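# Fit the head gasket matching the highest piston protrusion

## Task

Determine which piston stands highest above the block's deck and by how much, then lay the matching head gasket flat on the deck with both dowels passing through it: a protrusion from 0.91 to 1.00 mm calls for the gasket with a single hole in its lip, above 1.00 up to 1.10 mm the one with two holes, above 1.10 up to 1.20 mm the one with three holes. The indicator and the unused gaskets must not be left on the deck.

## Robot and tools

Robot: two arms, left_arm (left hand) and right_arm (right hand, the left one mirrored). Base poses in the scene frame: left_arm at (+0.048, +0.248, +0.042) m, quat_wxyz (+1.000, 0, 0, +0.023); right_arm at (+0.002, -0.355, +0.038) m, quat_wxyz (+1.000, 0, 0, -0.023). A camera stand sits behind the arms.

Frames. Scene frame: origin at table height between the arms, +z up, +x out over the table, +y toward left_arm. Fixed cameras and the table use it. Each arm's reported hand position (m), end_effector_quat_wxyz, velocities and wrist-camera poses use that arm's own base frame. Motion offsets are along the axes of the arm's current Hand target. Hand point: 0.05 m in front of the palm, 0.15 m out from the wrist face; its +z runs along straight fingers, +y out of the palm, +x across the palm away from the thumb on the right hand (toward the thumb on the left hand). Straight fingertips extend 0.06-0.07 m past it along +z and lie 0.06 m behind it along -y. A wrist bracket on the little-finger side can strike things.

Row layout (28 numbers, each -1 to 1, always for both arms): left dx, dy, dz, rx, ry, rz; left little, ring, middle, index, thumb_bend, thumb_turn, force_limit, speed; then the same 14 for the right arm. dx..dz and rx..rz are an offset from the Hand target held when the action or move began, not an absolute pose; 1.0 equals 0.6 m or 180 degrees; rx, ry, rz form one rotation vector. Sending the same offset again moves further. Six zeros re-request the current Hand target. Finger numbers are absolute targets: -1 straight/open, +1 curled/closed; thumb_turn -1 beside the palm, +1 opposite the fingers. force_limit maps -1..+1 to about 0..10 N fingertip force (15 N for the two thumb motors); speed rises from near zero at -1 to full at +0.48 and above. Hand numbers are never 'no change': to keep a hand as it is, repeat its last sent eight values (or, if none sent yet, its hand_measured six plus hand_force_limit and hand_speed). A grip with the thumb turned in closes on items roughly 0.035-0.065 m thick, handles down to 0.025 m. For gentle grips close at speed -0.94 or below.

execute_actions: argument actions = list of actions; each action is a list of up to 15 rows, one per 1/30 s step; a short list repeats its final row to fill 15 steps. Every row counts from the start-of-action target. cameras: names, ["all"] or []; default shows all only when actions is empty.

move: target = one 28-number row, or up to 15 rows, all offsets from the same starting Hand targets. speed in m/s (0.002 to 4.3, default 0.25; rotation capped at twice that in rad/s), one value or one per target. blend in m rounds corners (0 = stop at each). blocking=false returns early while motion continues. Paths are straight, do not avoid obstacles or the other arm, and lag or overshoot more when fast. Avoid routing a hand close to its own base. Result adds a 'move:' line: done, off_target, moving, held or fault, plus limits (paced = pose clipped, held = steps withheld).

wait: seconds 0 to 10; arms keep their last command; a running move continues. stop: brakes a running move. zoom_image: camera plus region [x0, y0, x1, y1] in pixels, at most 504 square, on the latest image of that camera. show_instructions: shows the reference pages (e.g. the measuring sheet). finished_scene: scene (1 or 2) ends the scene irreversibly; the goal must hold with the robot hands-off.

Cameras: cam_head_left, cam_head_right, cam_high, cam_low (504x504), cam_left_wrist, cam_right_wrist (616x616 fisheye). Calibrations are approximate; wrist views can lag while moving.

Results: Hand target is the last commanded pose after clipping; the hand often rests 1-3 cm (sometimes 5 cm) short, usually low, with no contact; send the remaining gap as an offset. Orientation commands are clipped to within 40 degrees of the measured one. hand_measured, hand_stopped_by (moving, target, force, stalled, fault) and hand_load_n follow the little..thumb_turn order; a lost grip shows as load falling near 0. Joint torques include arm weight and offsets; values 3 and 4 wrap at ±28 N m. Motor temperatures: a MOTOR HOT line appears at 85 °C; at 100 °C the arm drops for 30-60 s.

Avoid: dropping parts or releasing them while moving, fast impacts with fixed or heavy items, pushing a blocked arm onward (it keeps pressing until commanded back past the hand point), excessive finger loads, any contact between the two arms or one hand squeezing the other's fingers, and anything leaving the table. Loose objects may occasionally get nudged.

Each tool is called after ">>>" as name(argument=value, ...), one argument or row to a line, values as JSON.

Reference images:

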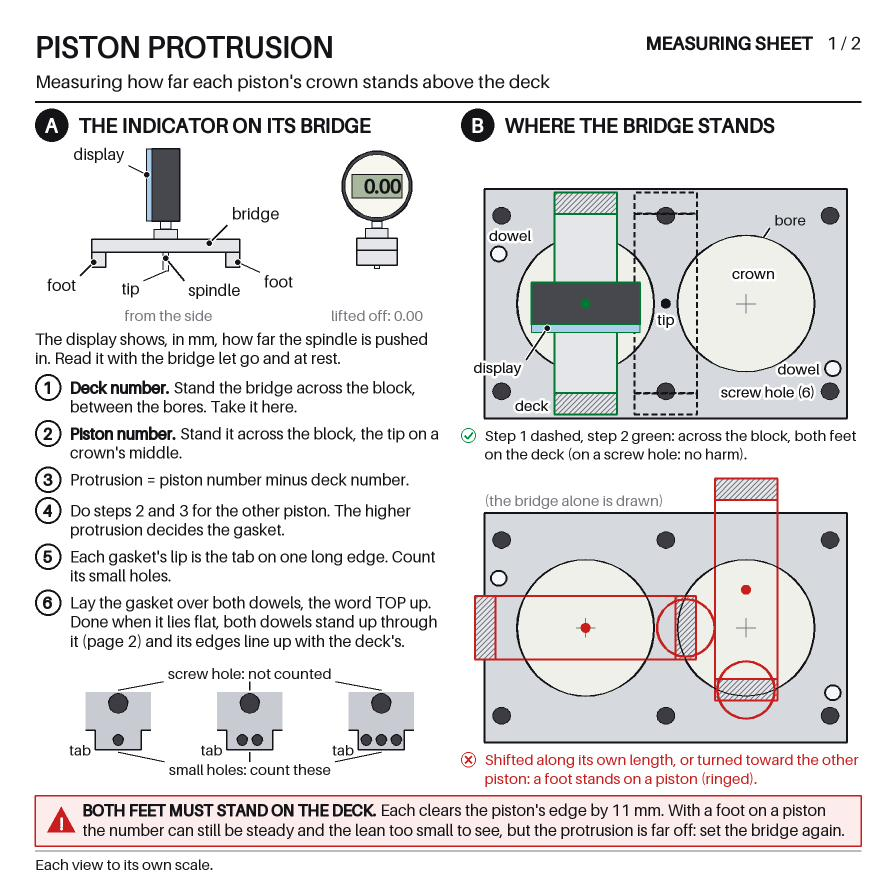

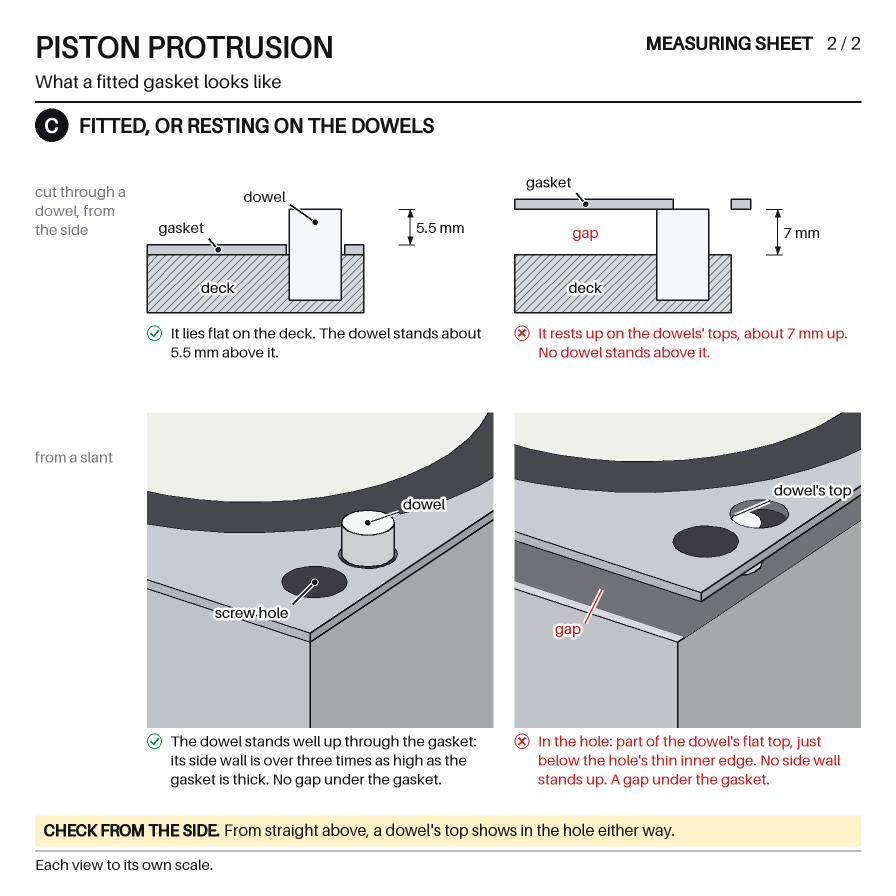

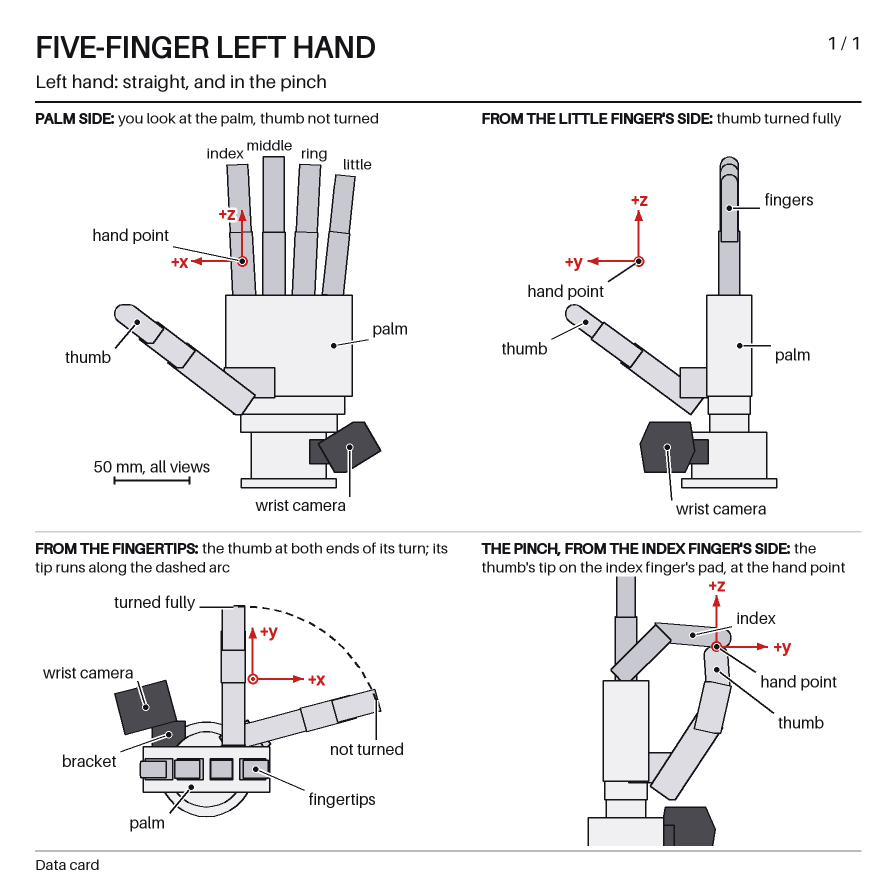

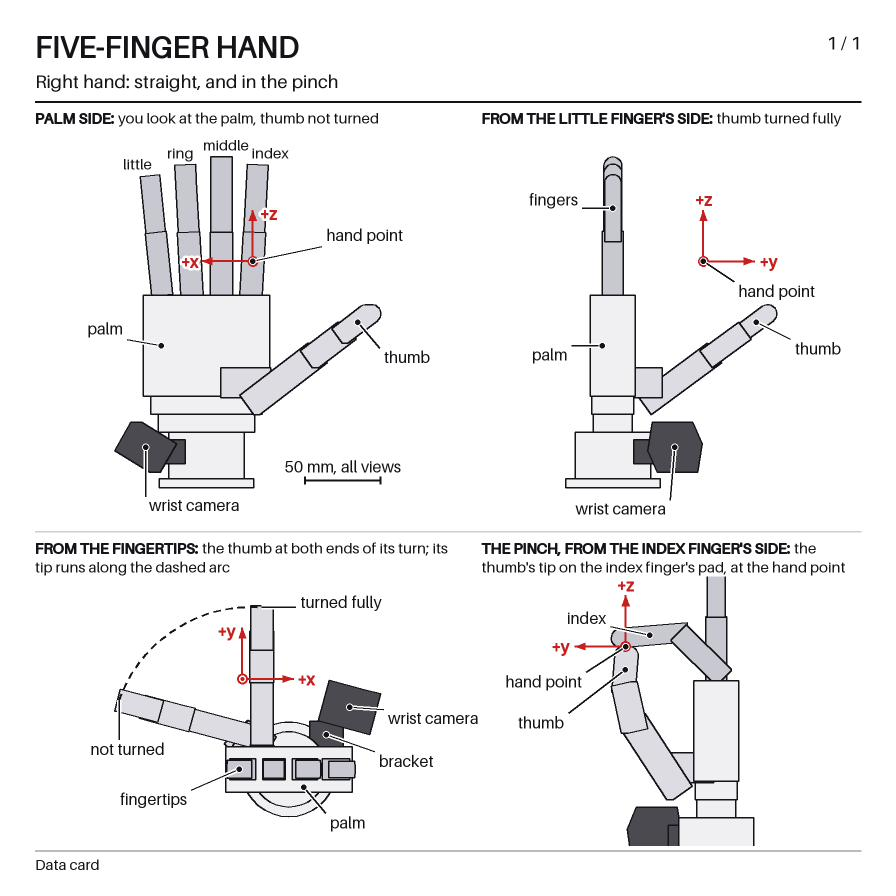

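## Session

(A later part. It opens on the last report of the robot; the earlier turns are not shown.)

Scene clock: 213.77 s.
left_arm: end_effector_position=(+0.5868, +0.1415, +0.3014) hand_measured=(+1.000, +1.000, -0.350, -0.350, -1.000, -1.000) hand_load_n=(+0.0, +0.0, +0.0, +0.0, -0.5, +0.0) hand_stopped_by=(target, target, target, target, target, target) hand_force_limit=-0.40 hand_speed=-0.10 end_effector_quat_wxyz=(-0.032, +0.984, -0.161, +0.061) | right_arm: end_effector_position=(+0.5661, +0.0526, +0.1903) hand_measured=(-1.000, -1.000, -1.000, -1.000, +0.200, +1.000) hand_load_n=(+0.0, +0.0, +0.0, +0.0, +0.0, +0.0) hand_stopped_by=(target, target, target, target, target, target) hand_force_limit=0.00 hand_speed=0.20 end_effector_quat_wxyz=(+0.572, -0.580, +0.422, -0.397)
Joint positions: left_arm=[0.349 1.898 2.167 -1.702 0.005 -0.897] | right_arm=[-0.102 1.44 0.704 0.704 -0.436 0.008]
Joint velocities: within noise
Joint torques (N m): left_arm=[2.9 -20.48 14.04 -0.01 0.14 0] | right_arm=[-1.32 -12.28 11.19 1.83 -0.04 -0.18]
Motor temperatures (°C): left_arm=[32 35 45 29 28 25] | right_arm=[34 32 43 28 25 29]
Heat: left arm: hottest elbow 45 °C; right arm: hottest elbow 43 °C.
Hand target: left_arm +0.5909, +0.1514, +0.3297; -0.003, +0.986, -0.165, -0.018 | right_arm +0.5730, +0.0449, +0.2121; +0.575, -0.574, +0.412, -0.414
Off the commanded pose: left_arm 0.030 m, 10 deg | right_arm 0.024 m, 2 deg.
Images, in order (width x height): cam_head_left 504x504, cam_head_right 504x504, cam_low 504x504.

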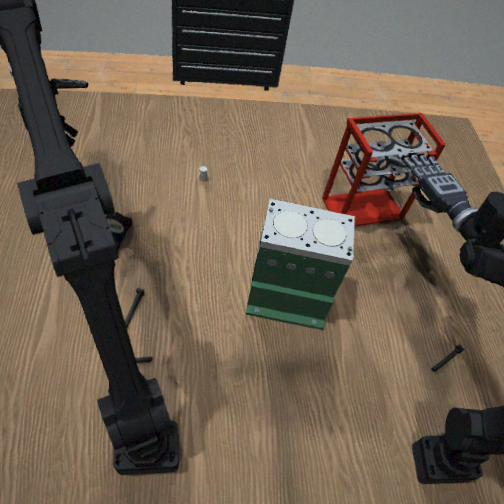

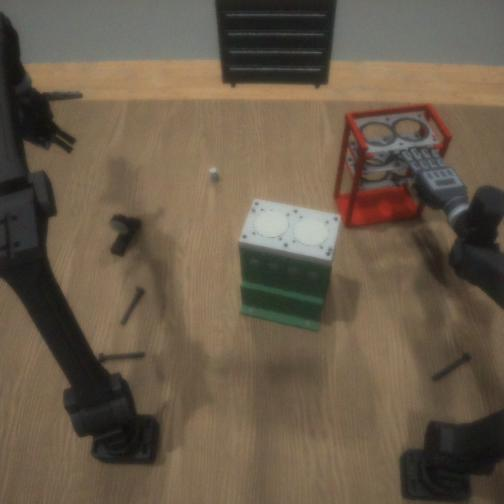

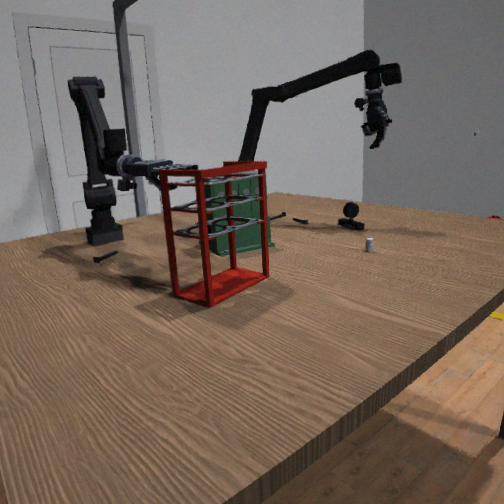

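>>> move(
  target=[0,0,0,0,0,0,1,1,-0.35,-0.35,-1,-1,-0.4,-0.1,0.0067,0,0.05,0,0,0,-1,-1,-1,-1,0.2,1,0,0.2],
  speed=0.05,
  cameras=["cam_right_wrist", "cam_high", "cam_head_left"],
)

>>> zoom_image(
  camera="cam_high",
  region=[60, 150, 150, 240],
)

>>> zoom_image(
  camera="cam_head_left",
  region=[385, 130, 445, 190],
)

Scene clock: 218.40 s.
left_arm: end_effector_position=(+0.5868, +0.1415, +0.3014) hand_measured=(+1.000, +1.000, -0.350, -0.350, -1.000, -1.000) hand_load_n=(+0.0, +0.0, +0.0, +0.0, +0.0, +0.0) hand_stopped_by=(target, target, target, target, target, target) hand_force_limit=-0.40 hand_speed=-0.10 end_effector_quat_wxyz=(-0.032, +0.984, -0.161, +0.061) | right_arm: end_effector_position=(+0.5851, +0.0479, +0.1973) hand_measured=(-1.000, -1.000, -1.000, -1.000, +0.200, +1.000) hand_load_n=(+0.0, +0.0, +0.0, +0.0, +0.0, -0.5) hand_stopped_by=(target, target, target, target, target, target) hand_force_limit=0.00 hand_speed=0.20 end_effector_quat_wxyz=(+0.570, -0.575, +0.424, -0.406)
Joint positions: left_arm=[0.349 1.898 2.167 -1.702 0.005 -0.897] | right_arm=[-0.102 1.473 0.754 0.697 -0.419 0.008]
Joint torques (N m): left_arm=[2.9 -20.54 14.04 -0.01 0.15 0] | right_arm=[0.15 -9.52 13.49 1.83 0.1 -0.17]
Heat: left arm: hottest elbow 46 °C; right arm: hottest elbow 44 °C.
Hand target: left_arm +0.5909, +0.1514, +0.3297; -0.003, +0.986, -0.165, -0.018 | right_arm +0.6027, +0.0506, +0.2119; +0.574, -0.574, +0.412, -0.413
Off the commanded pose: left_arm 0.030 m, 10 deg | right_arm 0.023 m, 2 deg.
joint sent to its limit (left arm) — joint 4 (wrist pitch), lower limit. The joint targets are off in orientation, not in position.
move: off_target (left_arm, right_arm)
camera_calibration:
cam_right_wrist: T_world_to_cam=[[0.0427127, -0.212793, -0.976163, 0.180165], [-0.777659, 0.60632, -0.166198, 0.452705], [0.627234, 0.766221, -0.139583, -0.263431], [0, 0, 0, 1]] pos_world=[0.509587, -0.0343004, 0.214339]
Images, in order (width x height): cam_head_left 504x504, cam_high 504x504, cam_right_wrist 616x616.

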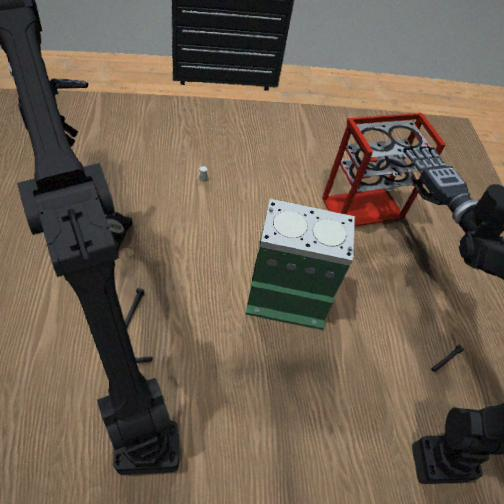

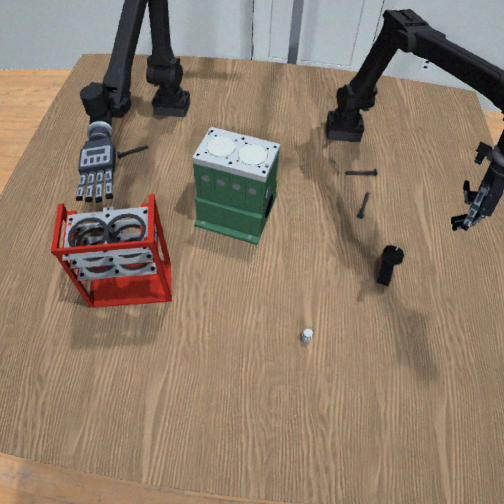

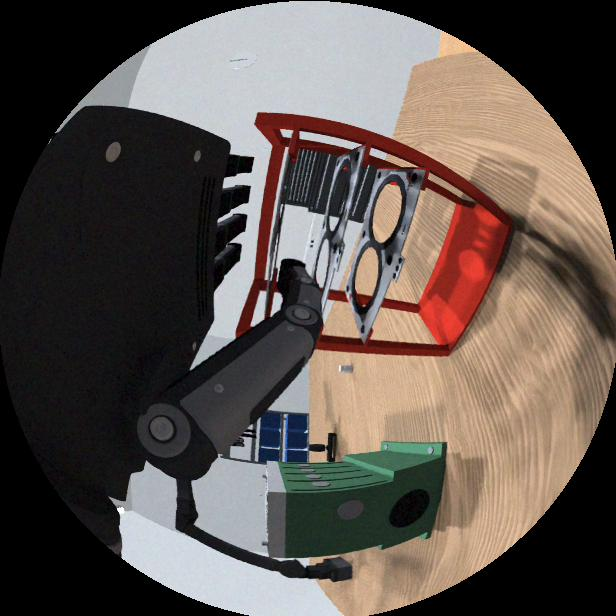

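Scaled by 5.600 from the camera's 504x504 image, which has a finer 720x720 frame.

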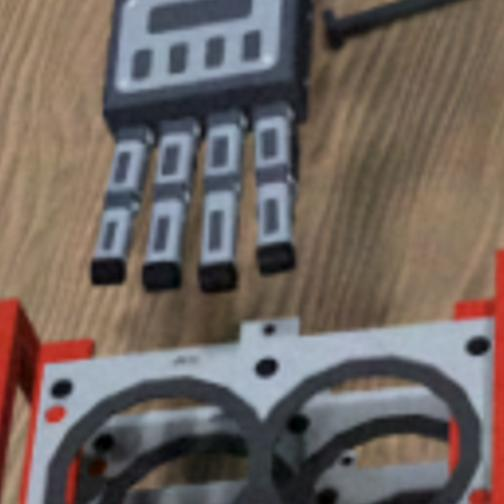

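Scaled by 8.400 from the camera's 504x504 image, which has a finer 720x720 frame.

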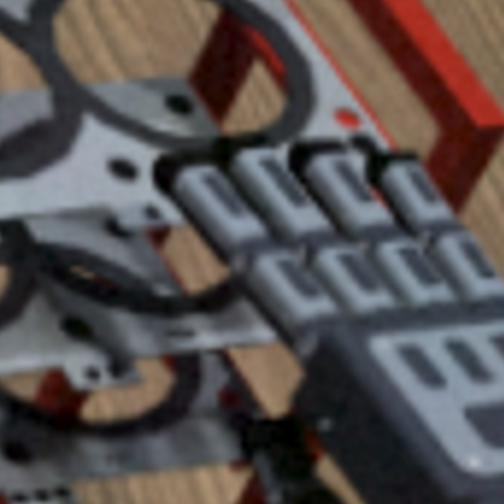

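>>> move(
  target=[0,0,0,0,0,0,1,1,-0.35,-0.35,-1,-1,-0.4,-0.1,-0.006,0,0.075,0,0,0,-1,-1,-1,-1,0.2,1,0,0.2],
  speed=0.05,
  cameras=["cam_right_wrist", "cam_high", "cam_head_left"],
)

>>> zoom_image(
  camera="cam_high",
  region=[60, 150, 150, 240],
)

>>> zoom_image(
  camera="cam_right_wrist",
  region=[200, 130, 350, 280],
)

Scene clock: 220.30 s.
left_arm: end_effector_position=(+0.5868, +0.1415, +0.3014) hand_measured=(+1.000, +1.000, -0.350, -0.350, -1.000, -1.000) hand_load_n=(+0.0, +0.5, +0.0, +0.0, +0.0, +0.0) hand_stopped_by=(target, target, target, target, target, target) hand_force_limit=-0.40 hand_speed=-0.10 end_effector_quat_wxyz=(-0.032, +0.984, -0.161, +0.061) | right_arm: end_effector_position=(+0.6265, +0.0628, +0.1990) hand_measured=(-1.000, -1.000, -1.000, -1.000, +0.200, +1.000) hand_load_n=(+0.0, +0.0, +0.0, +0.0, +0.0, +0.0) hand_stopped_by=(target, target, target, target, target, target) hand_force_limit=0.00 hand_speed=0.20 end_effector_quat_wxyz=(+0.570, -0.574, +0.424, -0.408)
Joint positions: left_arm=[0.349 1.898 2.167 -1.702 0.005 -0.897] | right_arm=[-0.059 1.564 0.864 0.68 -0.373 0.008]
Joint torques (N m): left_arm=[2.96 -20.48 14.04 -0.01 0.15 0] | right_arm=[0.15 -11.28 13.64 1.94 0.1 -0.19]
Heat: left arm: hottest elbow 46 °C; right arm: hottest elbow 44 °C.
Hand target: left_arm +0.5909, +0.1514, +0.3297; -0.003, +0.986, -0.165, -0.018 | right_arm +0.6442, +0.0684, +0.2121; +0.575, -0.574, +0.412, -0.413
Off the commanded pose: left_arm 0.030 m, 10 deg | right_arm 0.023 m, 2 deg.
joint sent to its limit (left arm) — joint 4 (wrist pitch), lower limit. The joint targets are off in orientation, not in position.
move: off_target (left_arm, right_arm)
camera_calibration:
cam_right_wrist: T_world_to_cam=[[0.044282, -0.21402, -0.975825, 0.182318], [-0.775665, 0.608211, -0.168593, 0.475336], [0.62959, 0.764379, -0.139075, -0.302047], [0, 0, 0, 1]] pos_world=[0.550794, -0.0192069, 0.216042]
Images, in order (width x height): cam_head_left 504x504, cam_high 504x504, cam_right_wrist 616x616.

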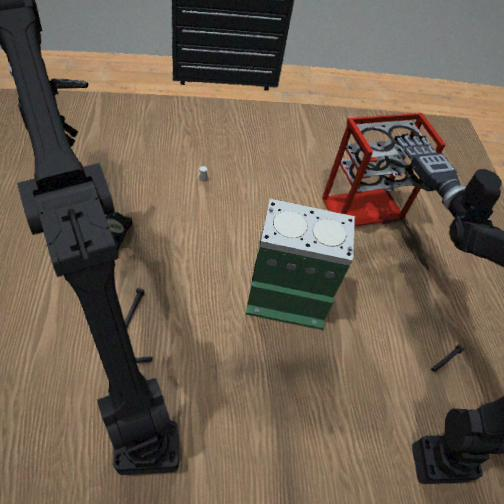

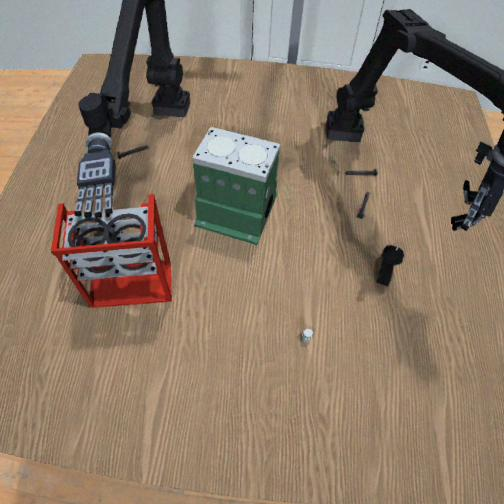

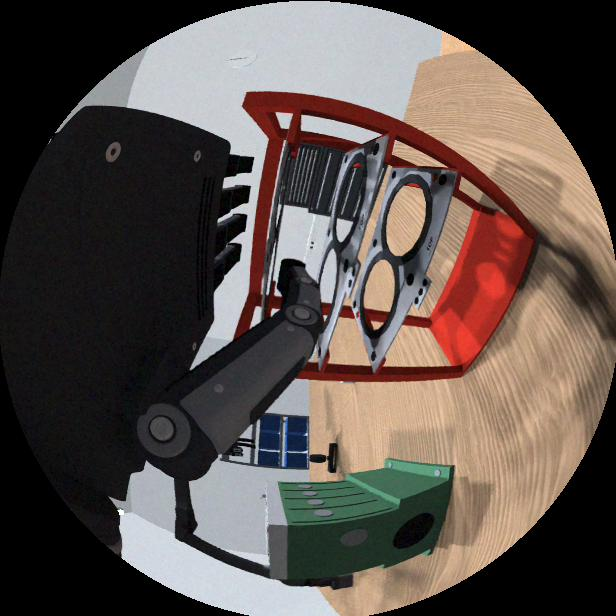

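Scaled by 5.600 from the camera's 504x504 image, which has a finer 720x720 frame.

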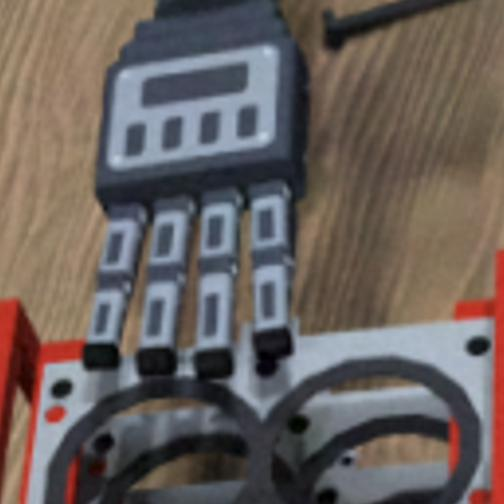

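Scaled by 3.360 from the camera's 616x616 image, which has a finer 880x880 frame.

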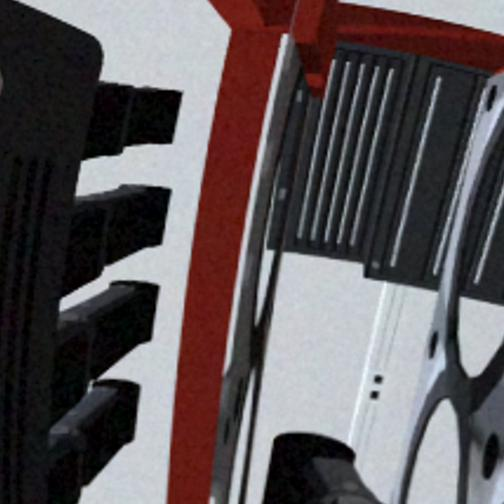

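>>> move(
  target=[0,0,0,0,0,0,1,1,-0.35,-0.35,-1,-1,-0.4,-0.1,0,0,0.045,0,0,0,-1,-1,-1,-1,0.2,1,0,0.2],
  speed=0.05,
  cameras=["cam_right_wrist", "cam_high", "cam_head_left"],
)

>>> zoom_image(
  camera="cam_high",
  region=[60, 150, 150, 240],
)

>>> zoom_image(
  camera="cam_right_wrist",
  region=[200, 130, 350, 280],
)

Scene clock: 221.83 s.
left_arm: end_effector_position=(+0.5868, +0.1415, +0.3014) hand_measured=(+1.000, +1.000, -0.350, -0.350, -1.000, -1.000) hand_load_n=(+0.0, +0.0, +0.0, +0.0, -0.5, +0.0) hand_stopped_by=(target, target, target, target, target, target) hand_force_limit=-0.40 hand_speed=-0.10 end_effector_quat_wxyz=(-0.032, +0.984, -0.161, +0.061) | right_arm: end_effector_position=(+0.6523, +0.0708, +0.1993) hand_measured=(-1.000, -1.000, -1.000, -1.000, +0.200, +1.000) hand_load_n=(+0.0, +0.0, +0.0, +0.0, +0.0, +0.0) hand_stopped_by=(target, target, target, target, target, target) hand_force_limit=0.00 hand_speed=0.20 end_effector_quat_wxyz=(+0.570, -0.574, +0.424, -0.408)
Joint positions: left_arm=[0.349 1.898 2.167 -1.702 0.005 -0.897] | right_arm=[-0.039 1.621 0.937 0.664 -0.353 0.008]
Joint torques (N m): left_arm=[2.96 -20.48 14.05 0.01 0.15 0] | right_arm=[0.21 -12.22 13.85 1.88 0.11 -0.18]
Heat: left arm: hottest elbow 46 °C; right arm: hottest elbow 44 °C.
Hand target: left_arm +0.5909, +0.1514, +0.3297; -0.003, +0.986, -0.165, -0.018 | right_arm +0.6698, +0.0771, +0.2121; +0.575, -0.574, +0.412, -0.413
Off the commanded pose: left_arm 0.030 m, 10 deg | right_arm 0.023 m, 2 deg.
joint sent to its limit (left arm) — joint 4 (wrist pitch), lower limit. The joint targets are off in orientation, not in position.
move: off_target (left_arm, right_arm)
camera_calibration:
cam_right_wrist: T_world_to_cam=[[0.0442358, -0.214379, -0.975748, 0.18319], [-0.77565, 0.608176, -0.168785, 0.490488], [0.629611, 0.764306, -0.13938, -0.324248], [0, 0, 0, 1]] pos_world=[0.576494, -0.0112066, 0.21634]
Images, in order (width x height): cam_head_left 504x504, cam_high 504x504, cam_right_wrist 616x616.

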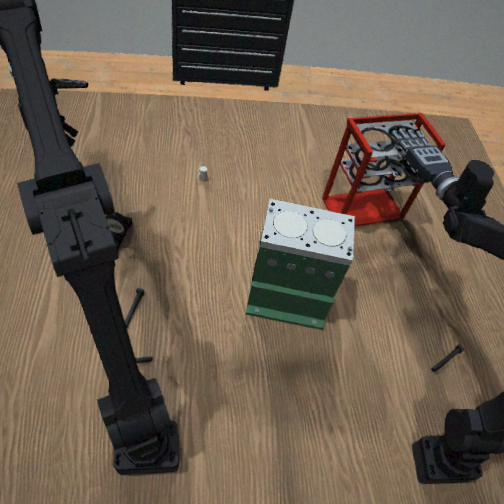

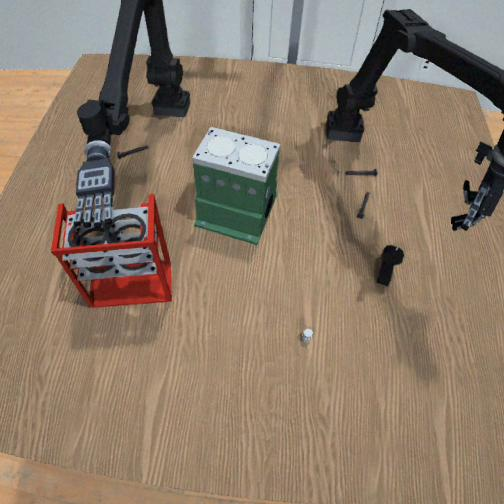

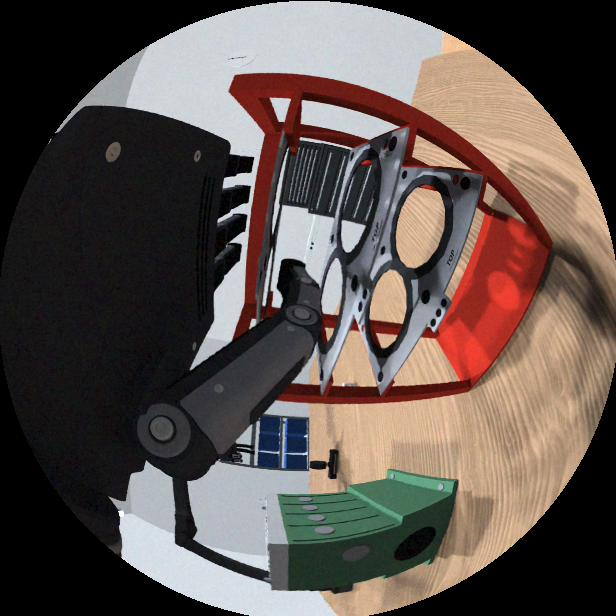

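Scaled by 5.600 from the camera's 504x504 image, which has a finer 720x720 frame.

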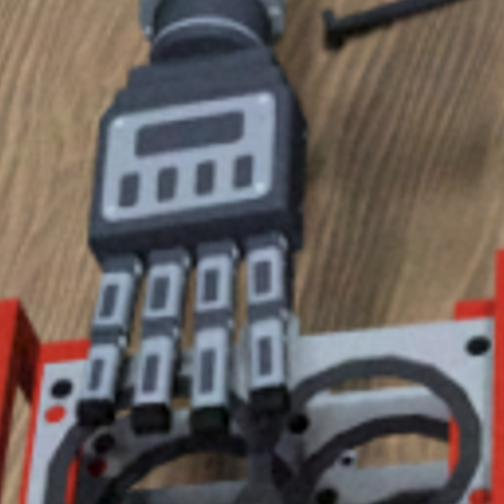

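Scaled by 3.360 from the camera's 616x616 image, which has a finer 880x880 frame.

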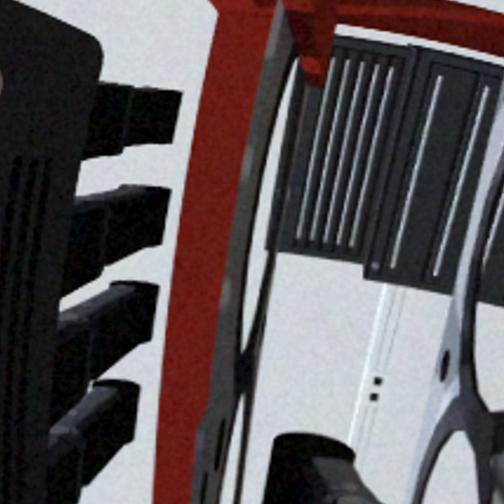

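>>> move(
  target=[0,0,0,0,0,0,1,1,-0.35,-0.35,-1,-1,-0.4,-0.1,0,0,0.037,0,0,0,-1,-1,-1,-1,0.2,1,0,0.2],
  speed=0.04,
  cameras=["cam_right_wrist", "cam_high", "cam_head_left"],
)

>>> zoom_image(
  camera="cam_high",
  region=[60, 150, 150, 240],
)

>>> zoom_image(
  camera="cam_right_wrist",
  region=[190, 190, 320, 320],
)

Scene clock: 223.43 s.
left_arm: end_effector_position=(+0.5868, +0.1415, +0.3014) hand_measured=(+1.000, +1.000, -0.350, -0.350, -1.000, -1.000) hand_load_n=(+0.0, +0.0, +0.0, +0.0, +0.0, +0.0) hand_stopped_by=(target, target, target, target, target, target) hand_force_limit=-0.40 hand_speed=-0.10 end_effector_quat_wxyz=(-0.032, +0.984, -0.161, +0.061) | right_arm: end_effector_position=(+0.6736, +0.0771, +0.1998) hand_measured=(-1.000, -1.000, -1.000, -1.000, +0.200, +1.000) hand_load_n=(+0.0, -0.5, +0.0, +0.0, +0.0, +0.0) hand_stopped_by=(target, target, target, target, target, target) hand_force_limit=0.00 hand_speed=0.20 end_effector_quat_wxyz=(+0.570, -0.574, +0.423, -0.408)
Joint positions: left_arm=[0.349 1.898 2.167 -1.702 0.005 -0.897] | right_arm=[-0.024 1.667 0.999 0.648 -0.338 0.008]
Joint torques (N m): left_arm=[2.9 -20.48 14.04 -0.01 0.15 0] | right_arm=[0.21 -13.16 13.94 1.84 0.11 -0.17]
Heat: left arm: hottest elbow 46 °C; right arm: hottest elbow 44 °C.
Hand target: left_arm +0.5909, +0.1514, +0.3297; -0.003, +0.986, -0.165, -0.018 | right_arm +0.6909, +0.0841, +0.2122; +0.575, -0.574, +0.412, -0.413
Off the commanded pose: left_arm 0.030 m, 10 deg | right_arm 0.022 m, 2 deg.
joint sent to its limit (left arm) — joint 4 (wrist pitch), lower limit. The joint targets are off in orientation, not in position.
move: off_target (left_arm, right_arm)
camera_calibration:
cam_right_wrist: T_world_to_cam=[[0.0444661, -0.214658, -0.975677, 0.183952], [-0.775374, 0.608415, -0.169194, 0.503127], [0.629935, 0.764037, -0.139386, -0.342674], [0, 0, 0, 1]] pos_world=[0.597795, -0.00480742, 0.21684]
Images, in order (width x height): cam_head_left 504x504, cam_high 504x504, cam_right_wrist 616x616.

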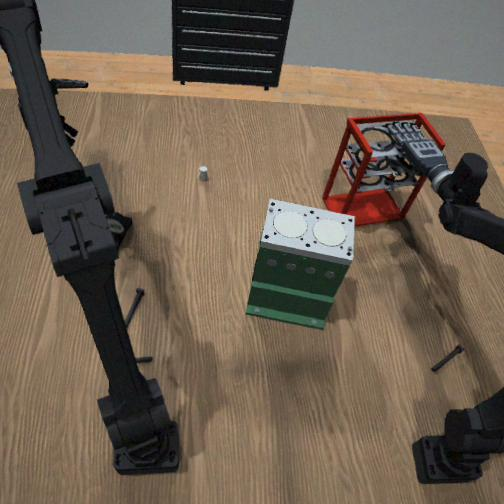

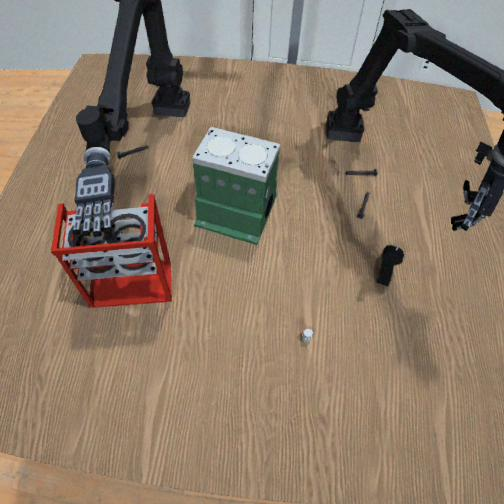

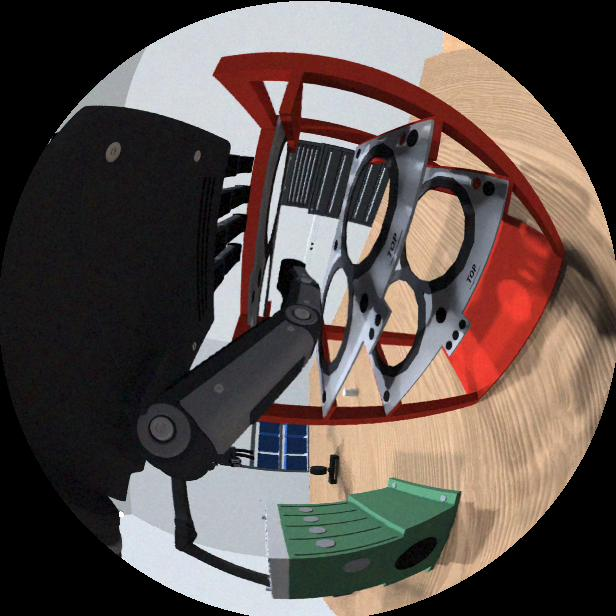

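Scaled by 5.600 from the camera's 504x504 image, which has a finer 720x720 frame.

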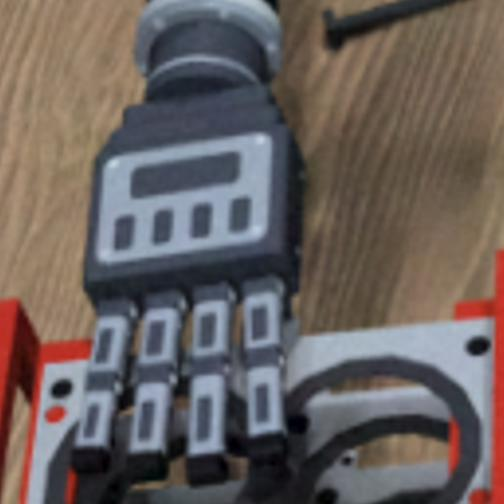

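Scaled by 3.877 from the camera's 616x616 image, which has a finer 880x880 frame.

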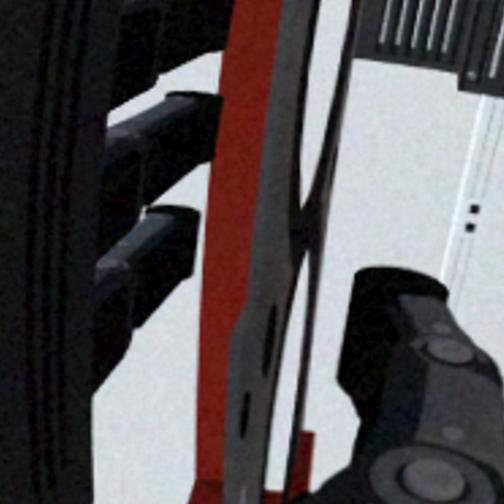

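>>> move(
  target=[0,0,0,0,0,0,1,1,-0.35,-0.35,-1,-1,-0.4,-0.1,-0.005,0.0167,0,0.006,0,0,-1,-1,-1,-1,0.2,1,0,0.2],
  speed=0.03,
  cameras=["cam_right_wrist"],
)

>>> zoom_image(
  camera="cam_right_wrist",
  region=[190, 190, 320, 320],
)

Scene clock: 225.40 s.
left_arm: end_effector_position=(+0.5868, +0.1415, +0.3014) hand_measured=(+1.000, +1.000, -0.350, -0.350, -1.000, -1.000) hand_load_n=(+0.0, +0.0, +0.0, +0.0, +0.0, +0.0) hand_stopped_by=(target, target, target, target, target, target) hand_force_limit=-0.40 hand_speed=-0.10 end_effector_quat_wxyz=(-0.032, +0.984, -0.161, +0.061) | right_arm: end_effector_position=(+0.6771, +0.0793, +0.1916) hand_measured=(-1.000, -1.000, -1.000, -1.000, +0.200, +1.000) hand_load_n=(+0.0, +0.0, +0.0, -0.5, +0.0, +0.0) hand_stopped_by=(target, target, target, target, target, target) hand_force_limit=0.00 hand_speed=0.20 end_effector_quat_wxyz=(+0.571, -0.573, +0.422, -0.409)
Joint positions: left_arm=[0.349 1.898 2.167 -1.702 0.005 -0.897] | right_arm=[-0.02 1.69 1 0.676 -0.333 0.008]
Joint torques (N m): left_arm=[2.9 -20.54 14.04 -0.01 0.15 0] | right_arm=[0.56 -13.22 12.12 2.97 0.11 -0.13]
Heat: left arm: hottest elbow 46 °C; right arm: hottest elbow 44 °C.
Hand target: left_arm +0.5909, +0.1514, +0.3297; -0.003, +0.986, -0.165, -0.018 | right_arm +0.6900, +0.0868, +0.2020; +0.580, -0.568, +0.408, -0.417
Off the commanded pose: left_arm 0.030 m, 10 deg | right_arm 0.018 m, 2 deg.
joint sent to its limit (left arm) — joint 4 (wrist pitch), lower limit. The joint targets are off in orientation, not in position.
move: off_target (left_arm, right_arm)
camera_calibration:
cam_right_wrist: T_world_to_cam=[[0.0489151, -0.214825, -0.975427, 0.173168], [-0.774347, 0.608685, -0.172886, 0.503122], [0.630868, 0.763776, -0.136575, -0.348838], [0, 0, 0, 1]] pos_world=[0.601191, -0.00260837, 0.208253]
Images, in order (width x height): cam_right_wrist 616x616.

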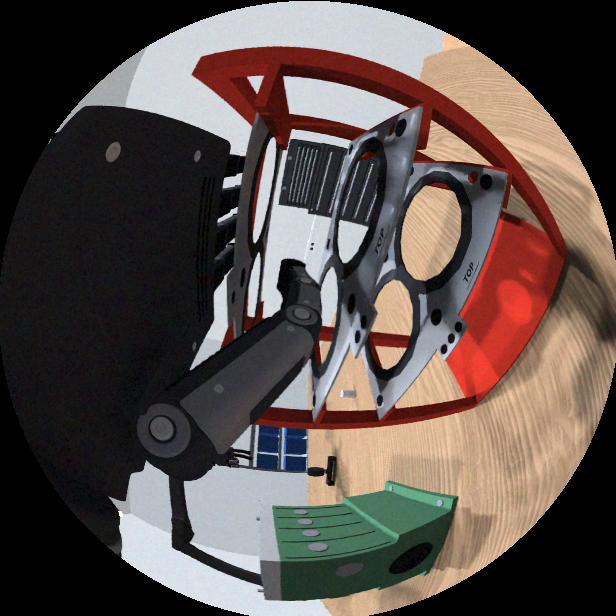

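Scaled by 3.877 from the camera's 616x616 image, which has a finer 880x880 frame.

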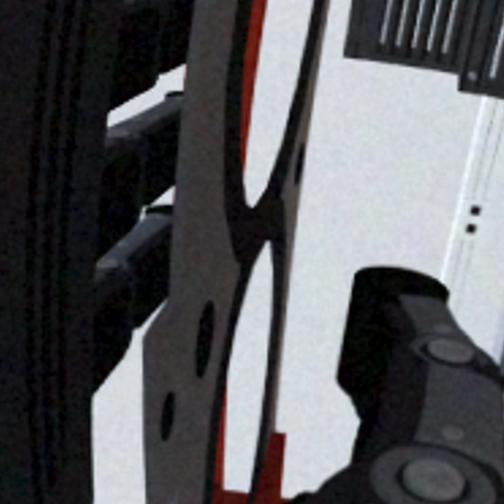

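>>> move(
  target=[0,0,0,0,0,0,1,1,-0.35,-0.35,-1,-1,-0.4,-0.1,-0.0067,0.004,-0.012,0.003,0,0,-1,-1,-1,-1,0.2,1,0,0.2],
  speed=0.03,
  cameras=["cam_right_wrist"],
)

>>> zoom_image(
  camera="cam_right_wrist",
  region=[190, 190, 320, 320],
)

Scene clock: 226.83 s.
left_arm: end_effector_position=(+0.5868, +0.1415, +0.3014) hand_measured=(+1.000, +1.000, -0.350, -0.350, -1.000, -1.000) hand_load_n=(+0.0, +0.0, +0.0, +0.0, +0.0, +0.0) hand_stopped_by=(target, target, target, target, target, target) hand_force_limit=-0.40 hand_speed=-0.10 end_effector_quat_wxyz=(-0.032, +0.984, -0.161, +0.061) | right_arm: end_effector_position=(+0.6789, +0.0807, +0.1991) hand_measured=(-1.000, -1.000, -1.000, -1.000, +0.200, +1.000) hand_load_n=(+0.0, -0.5, +0.0, -0.5, +0.0, +0.0) hand_stopped_by=(target, target, target, target, target, target) hand_force_limit=0.00 hand_speed=0.20 end_effector_quat_wxyz=(+0.577, -0.567, +0.413, -0.418)
Joint positions: left_arm=[0.349 1.898 2.167 -1.702 0.005 -0.897] | right_arm=[-0.017 1.69 1 0.706 -0.331 0.008]
Joint torques (N m): left_arm=[2.9 -20.48 14.04 -0.01 0.15 0] | right_arm=[0.26 -13.86 9.66 3.02 0.12 -0.1]
Heat: left arm: hottest elbow 46 °C; right arm: hottest elbow 44 °C.
Hand target: left_arm +0.5909, +0.1514, +0.3297; -0.003, +0.986, -0.165, -0.018 | right_arm +0.6819, +0.0886, +0.1995; +0.583, -0.566, +0.406, -0.419
Off the commanded pose: left_arm 0.030 m, 10 deg | right_arm 0.008 m, 1 deg.
joint sent to its limit (left arm) — joint 4 (wrist pitch), lower limit. The joint targets are off in orientation, not in position.
move: off_target (left_arm)
camera_calibration:
cam_right_wrist: T_world_to_cam=[[0.0786599, -0.215413, -0.97335, 0.160169], [-0.768922, 0.608311, -0.196765, 0.506131], [0.634485, 0.763908, -0.117786, -0.356163], [0, 0, 0, 1]] pos_world=[0.602557, -0.00130672, 0.213539]
Images, in order (width x height): cam_right_wrist 616x616.

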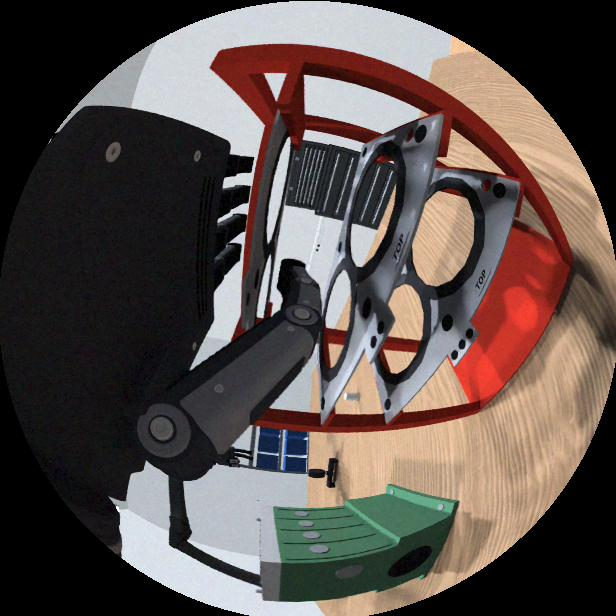

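Scaled by 3.877 from the camera's 616x616 image, which has a finer 880x880 frame.

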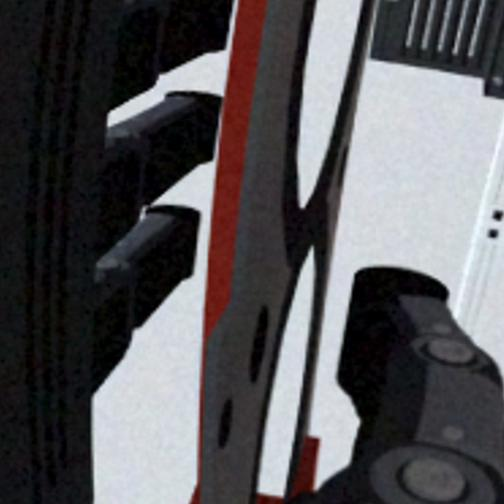

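>>> move(
  target=[0,0,0,0,0,0,1,1,-0.35,-0.35,-1,-1,-0.4,-0.1,0,-0.01,-0.05,-0.003,0,0,-1,-1,-1,-1,0.2,1,0,0.2],
  speed=0.05,
  cameras=["cam_right_wrist"],
)

Scene clock: 228.47 s.
left_arm: end_effector_position=(+0.5868, +0.1415, +0.3014) hand_measured=(+1.000, +1.000, -0.350, -0.350, -1.000, -1.000) hand_load_n=(+0.0, +0.0, +0.0, +0.0, +0.0, +0.0) hand_stopped_by=(target, target, target, target, target, target) hand_force_limit=-0.40 hand_speed=-0.10 end_effector_quat_wxyz=(-0.032, +0.984, -0.161, +0.061) | right_arm: end_effector_position=(+0.6541, +0.0838, +0.1870) hand_measured=(-1.000, -1.000, -1.000, -1.000, +0.200, +1.000) hand_load_n=(+0.0, +0.0, +0.0, +0.0, +0.0, +0.0) hand_stopped_by=(target, target, target, target, target, target) hand_force_limit=0.00 hand_speed=0.20 end_effector_quat_wxyz=(+0.574, -0.576, +0.417, -0.405)
Joint positions: left_arm=[0.349 1.898 2.167 -1.702 0.005 -0.897] | right_arm=[-0.017 1.652 0.931 0.709 -0.347 0.008]
Joint torques (N m): left_arm=[2.9 -20.48 14.04 0.01 0.15 0] | right_arm=[-0.91 -16.38 8.91 2.65 -0.06 -0.13]
Heat: left arm: hottest elbow 46 °C; right arm: hottest elbow 44 °C.
Hand target: left_arm +0.5909, +0.1514, +0.3297; -0.003, +0.986, -0.165, -0.018 | right_arm +0.6533, +0.0789, +0.2047; +0.580, -0.568, +0.408, -0.417
Off the commanded pose: left_arm 0.030 m, 10 deg | right_arm 0.018 m, 2 deg.
joint sent to its limit (left arm) — joint 4 (wrist pitch), lower limit. The joint targets are off in orientation, not in position.
move: off_target (left_arm, right_arm)
camera_calibration:
cam_right_wrist: T_world_to_cam=[[0.0542104, -0.213867, -0.975357, 0.16717], [-0.783685, 0.596206, -0.174288, 0.489176], [0.618789, 0.773821, -0.135284, -0.331517], [0, 0, 0, 1]] pos_world=[0.579436, 0.000637446, 0.203459]
Images, in order (width x height): cam_right_wrist 616x616.

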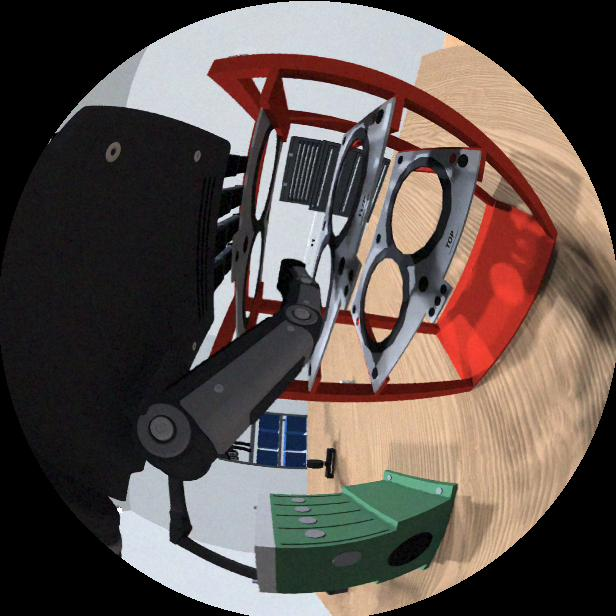

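>>> move(
  target=[0,0,0,0,0,0,1,1,-0.35,-0.35,-1,-1,-0.4,-0.1,0.0331,0.0162,0.0496,0,0,0,-1,-1,-1,-1,0.2,1,0,0.2],
  speed=0.04,
  cameras=["cam_right_wrist"],
)

>>> zoom_image(
  camera="cam_right_wrist",
  region=[190, 190, 320, 320],
)

Scene clock: 230.43 s.
left_arm: end_effector_position=(+0.5868, +0.1415, +0.3014) hand_measured=(+1.000, +1.000, -0.350, -0.350, -1.000, -1.000) hand_load_n=(+0.0, +0.0, +0.0, +0.0, +0.0, +0.0) hand_stopped_by=(target, target, target, target, target, target) hand_force_limit=-0.40 hand_speed=-0.10 end_effector_quat_wxyz=(-0.032, +0.984, -0.161, +0.061) | right_arm: end_effector_position=(+0.6683, +0.0773, +0.1806) hand_measured=(-1.000, -1.000, -1.000, -1.000, +0.200, +1.000) hand_load_n=(+0.0, +0.0, +0.0, +0.0, +0.5, +0.0) hand_stopped_by=(target, target, target, target, target, target) hand_force_limit=0.00 hand_speed=0.20 end_effector_quat_wxyz=(+0.574, -0.577, +0.417, -0.403)
Joint positions: left_arm=[0.349 1.898 2.167 -1.702 0.005 -0.897] | right_arm=[-0.031 1.695 0.97 0.709 -0.364 0.008]
Joint torques (N m): left_arm=[2.9 -20.48 14.02 0.01 0.15 0] | right_arm=[-1.2 -13.04 13.45 2.52 -0.05 -0.12]
Heat: left arm: hottest elbow 46 °C; right arm: hottest elbow 44 °C.
Hand target: left_arm +0.5909, +0.1514, +0.3297; -0.003, +0.986, -0.165, -0.018 | right_arm +0.6881, +0.0694, +0.1958; +0.580, -0.568, +0.408, -0.417
Off the commanded pose: left_arm 0.030 m, 10 deg | right_arm 0.026 m, 2 deg.
joint sent to its limit (left arm) — joint 4 (wrist pitch), lower limit. The joint targets are off in orientation, not in position.
move: off_target (left_arm, right_arm)
camera_calibration:
cam_right_wrist: T_world_to_cam=[[0.0515519, -0.213395, -0.975605, 0.160621], [-0.786283, 0.59362, -0.171391, 0.504492], [0.615712, 0.775937, -0.137186, -0.33398], [0, 0, 0, 1]] pos_world=[0.594028, -0.00605335, 0.19735]
Images, in order (width x height): cam_right_wrist 616x616.

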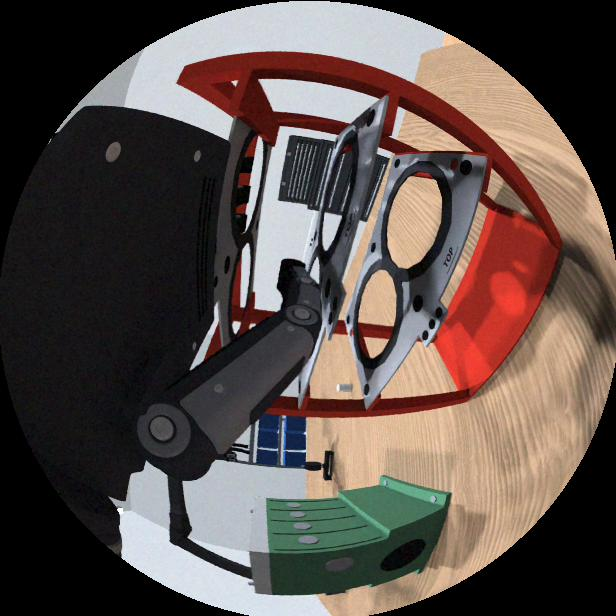

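Scaled by 3.877 from the camera's 616x616 image, which has a finer 880x880 frame.

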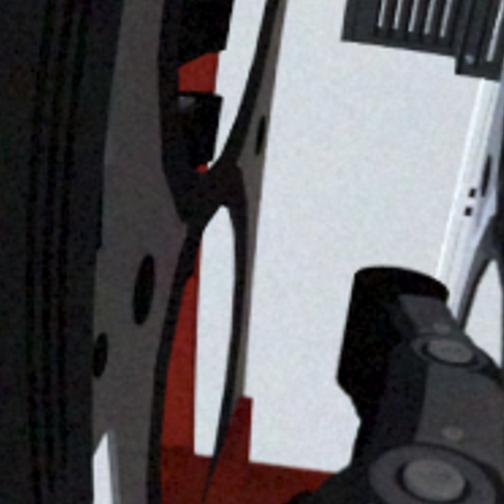

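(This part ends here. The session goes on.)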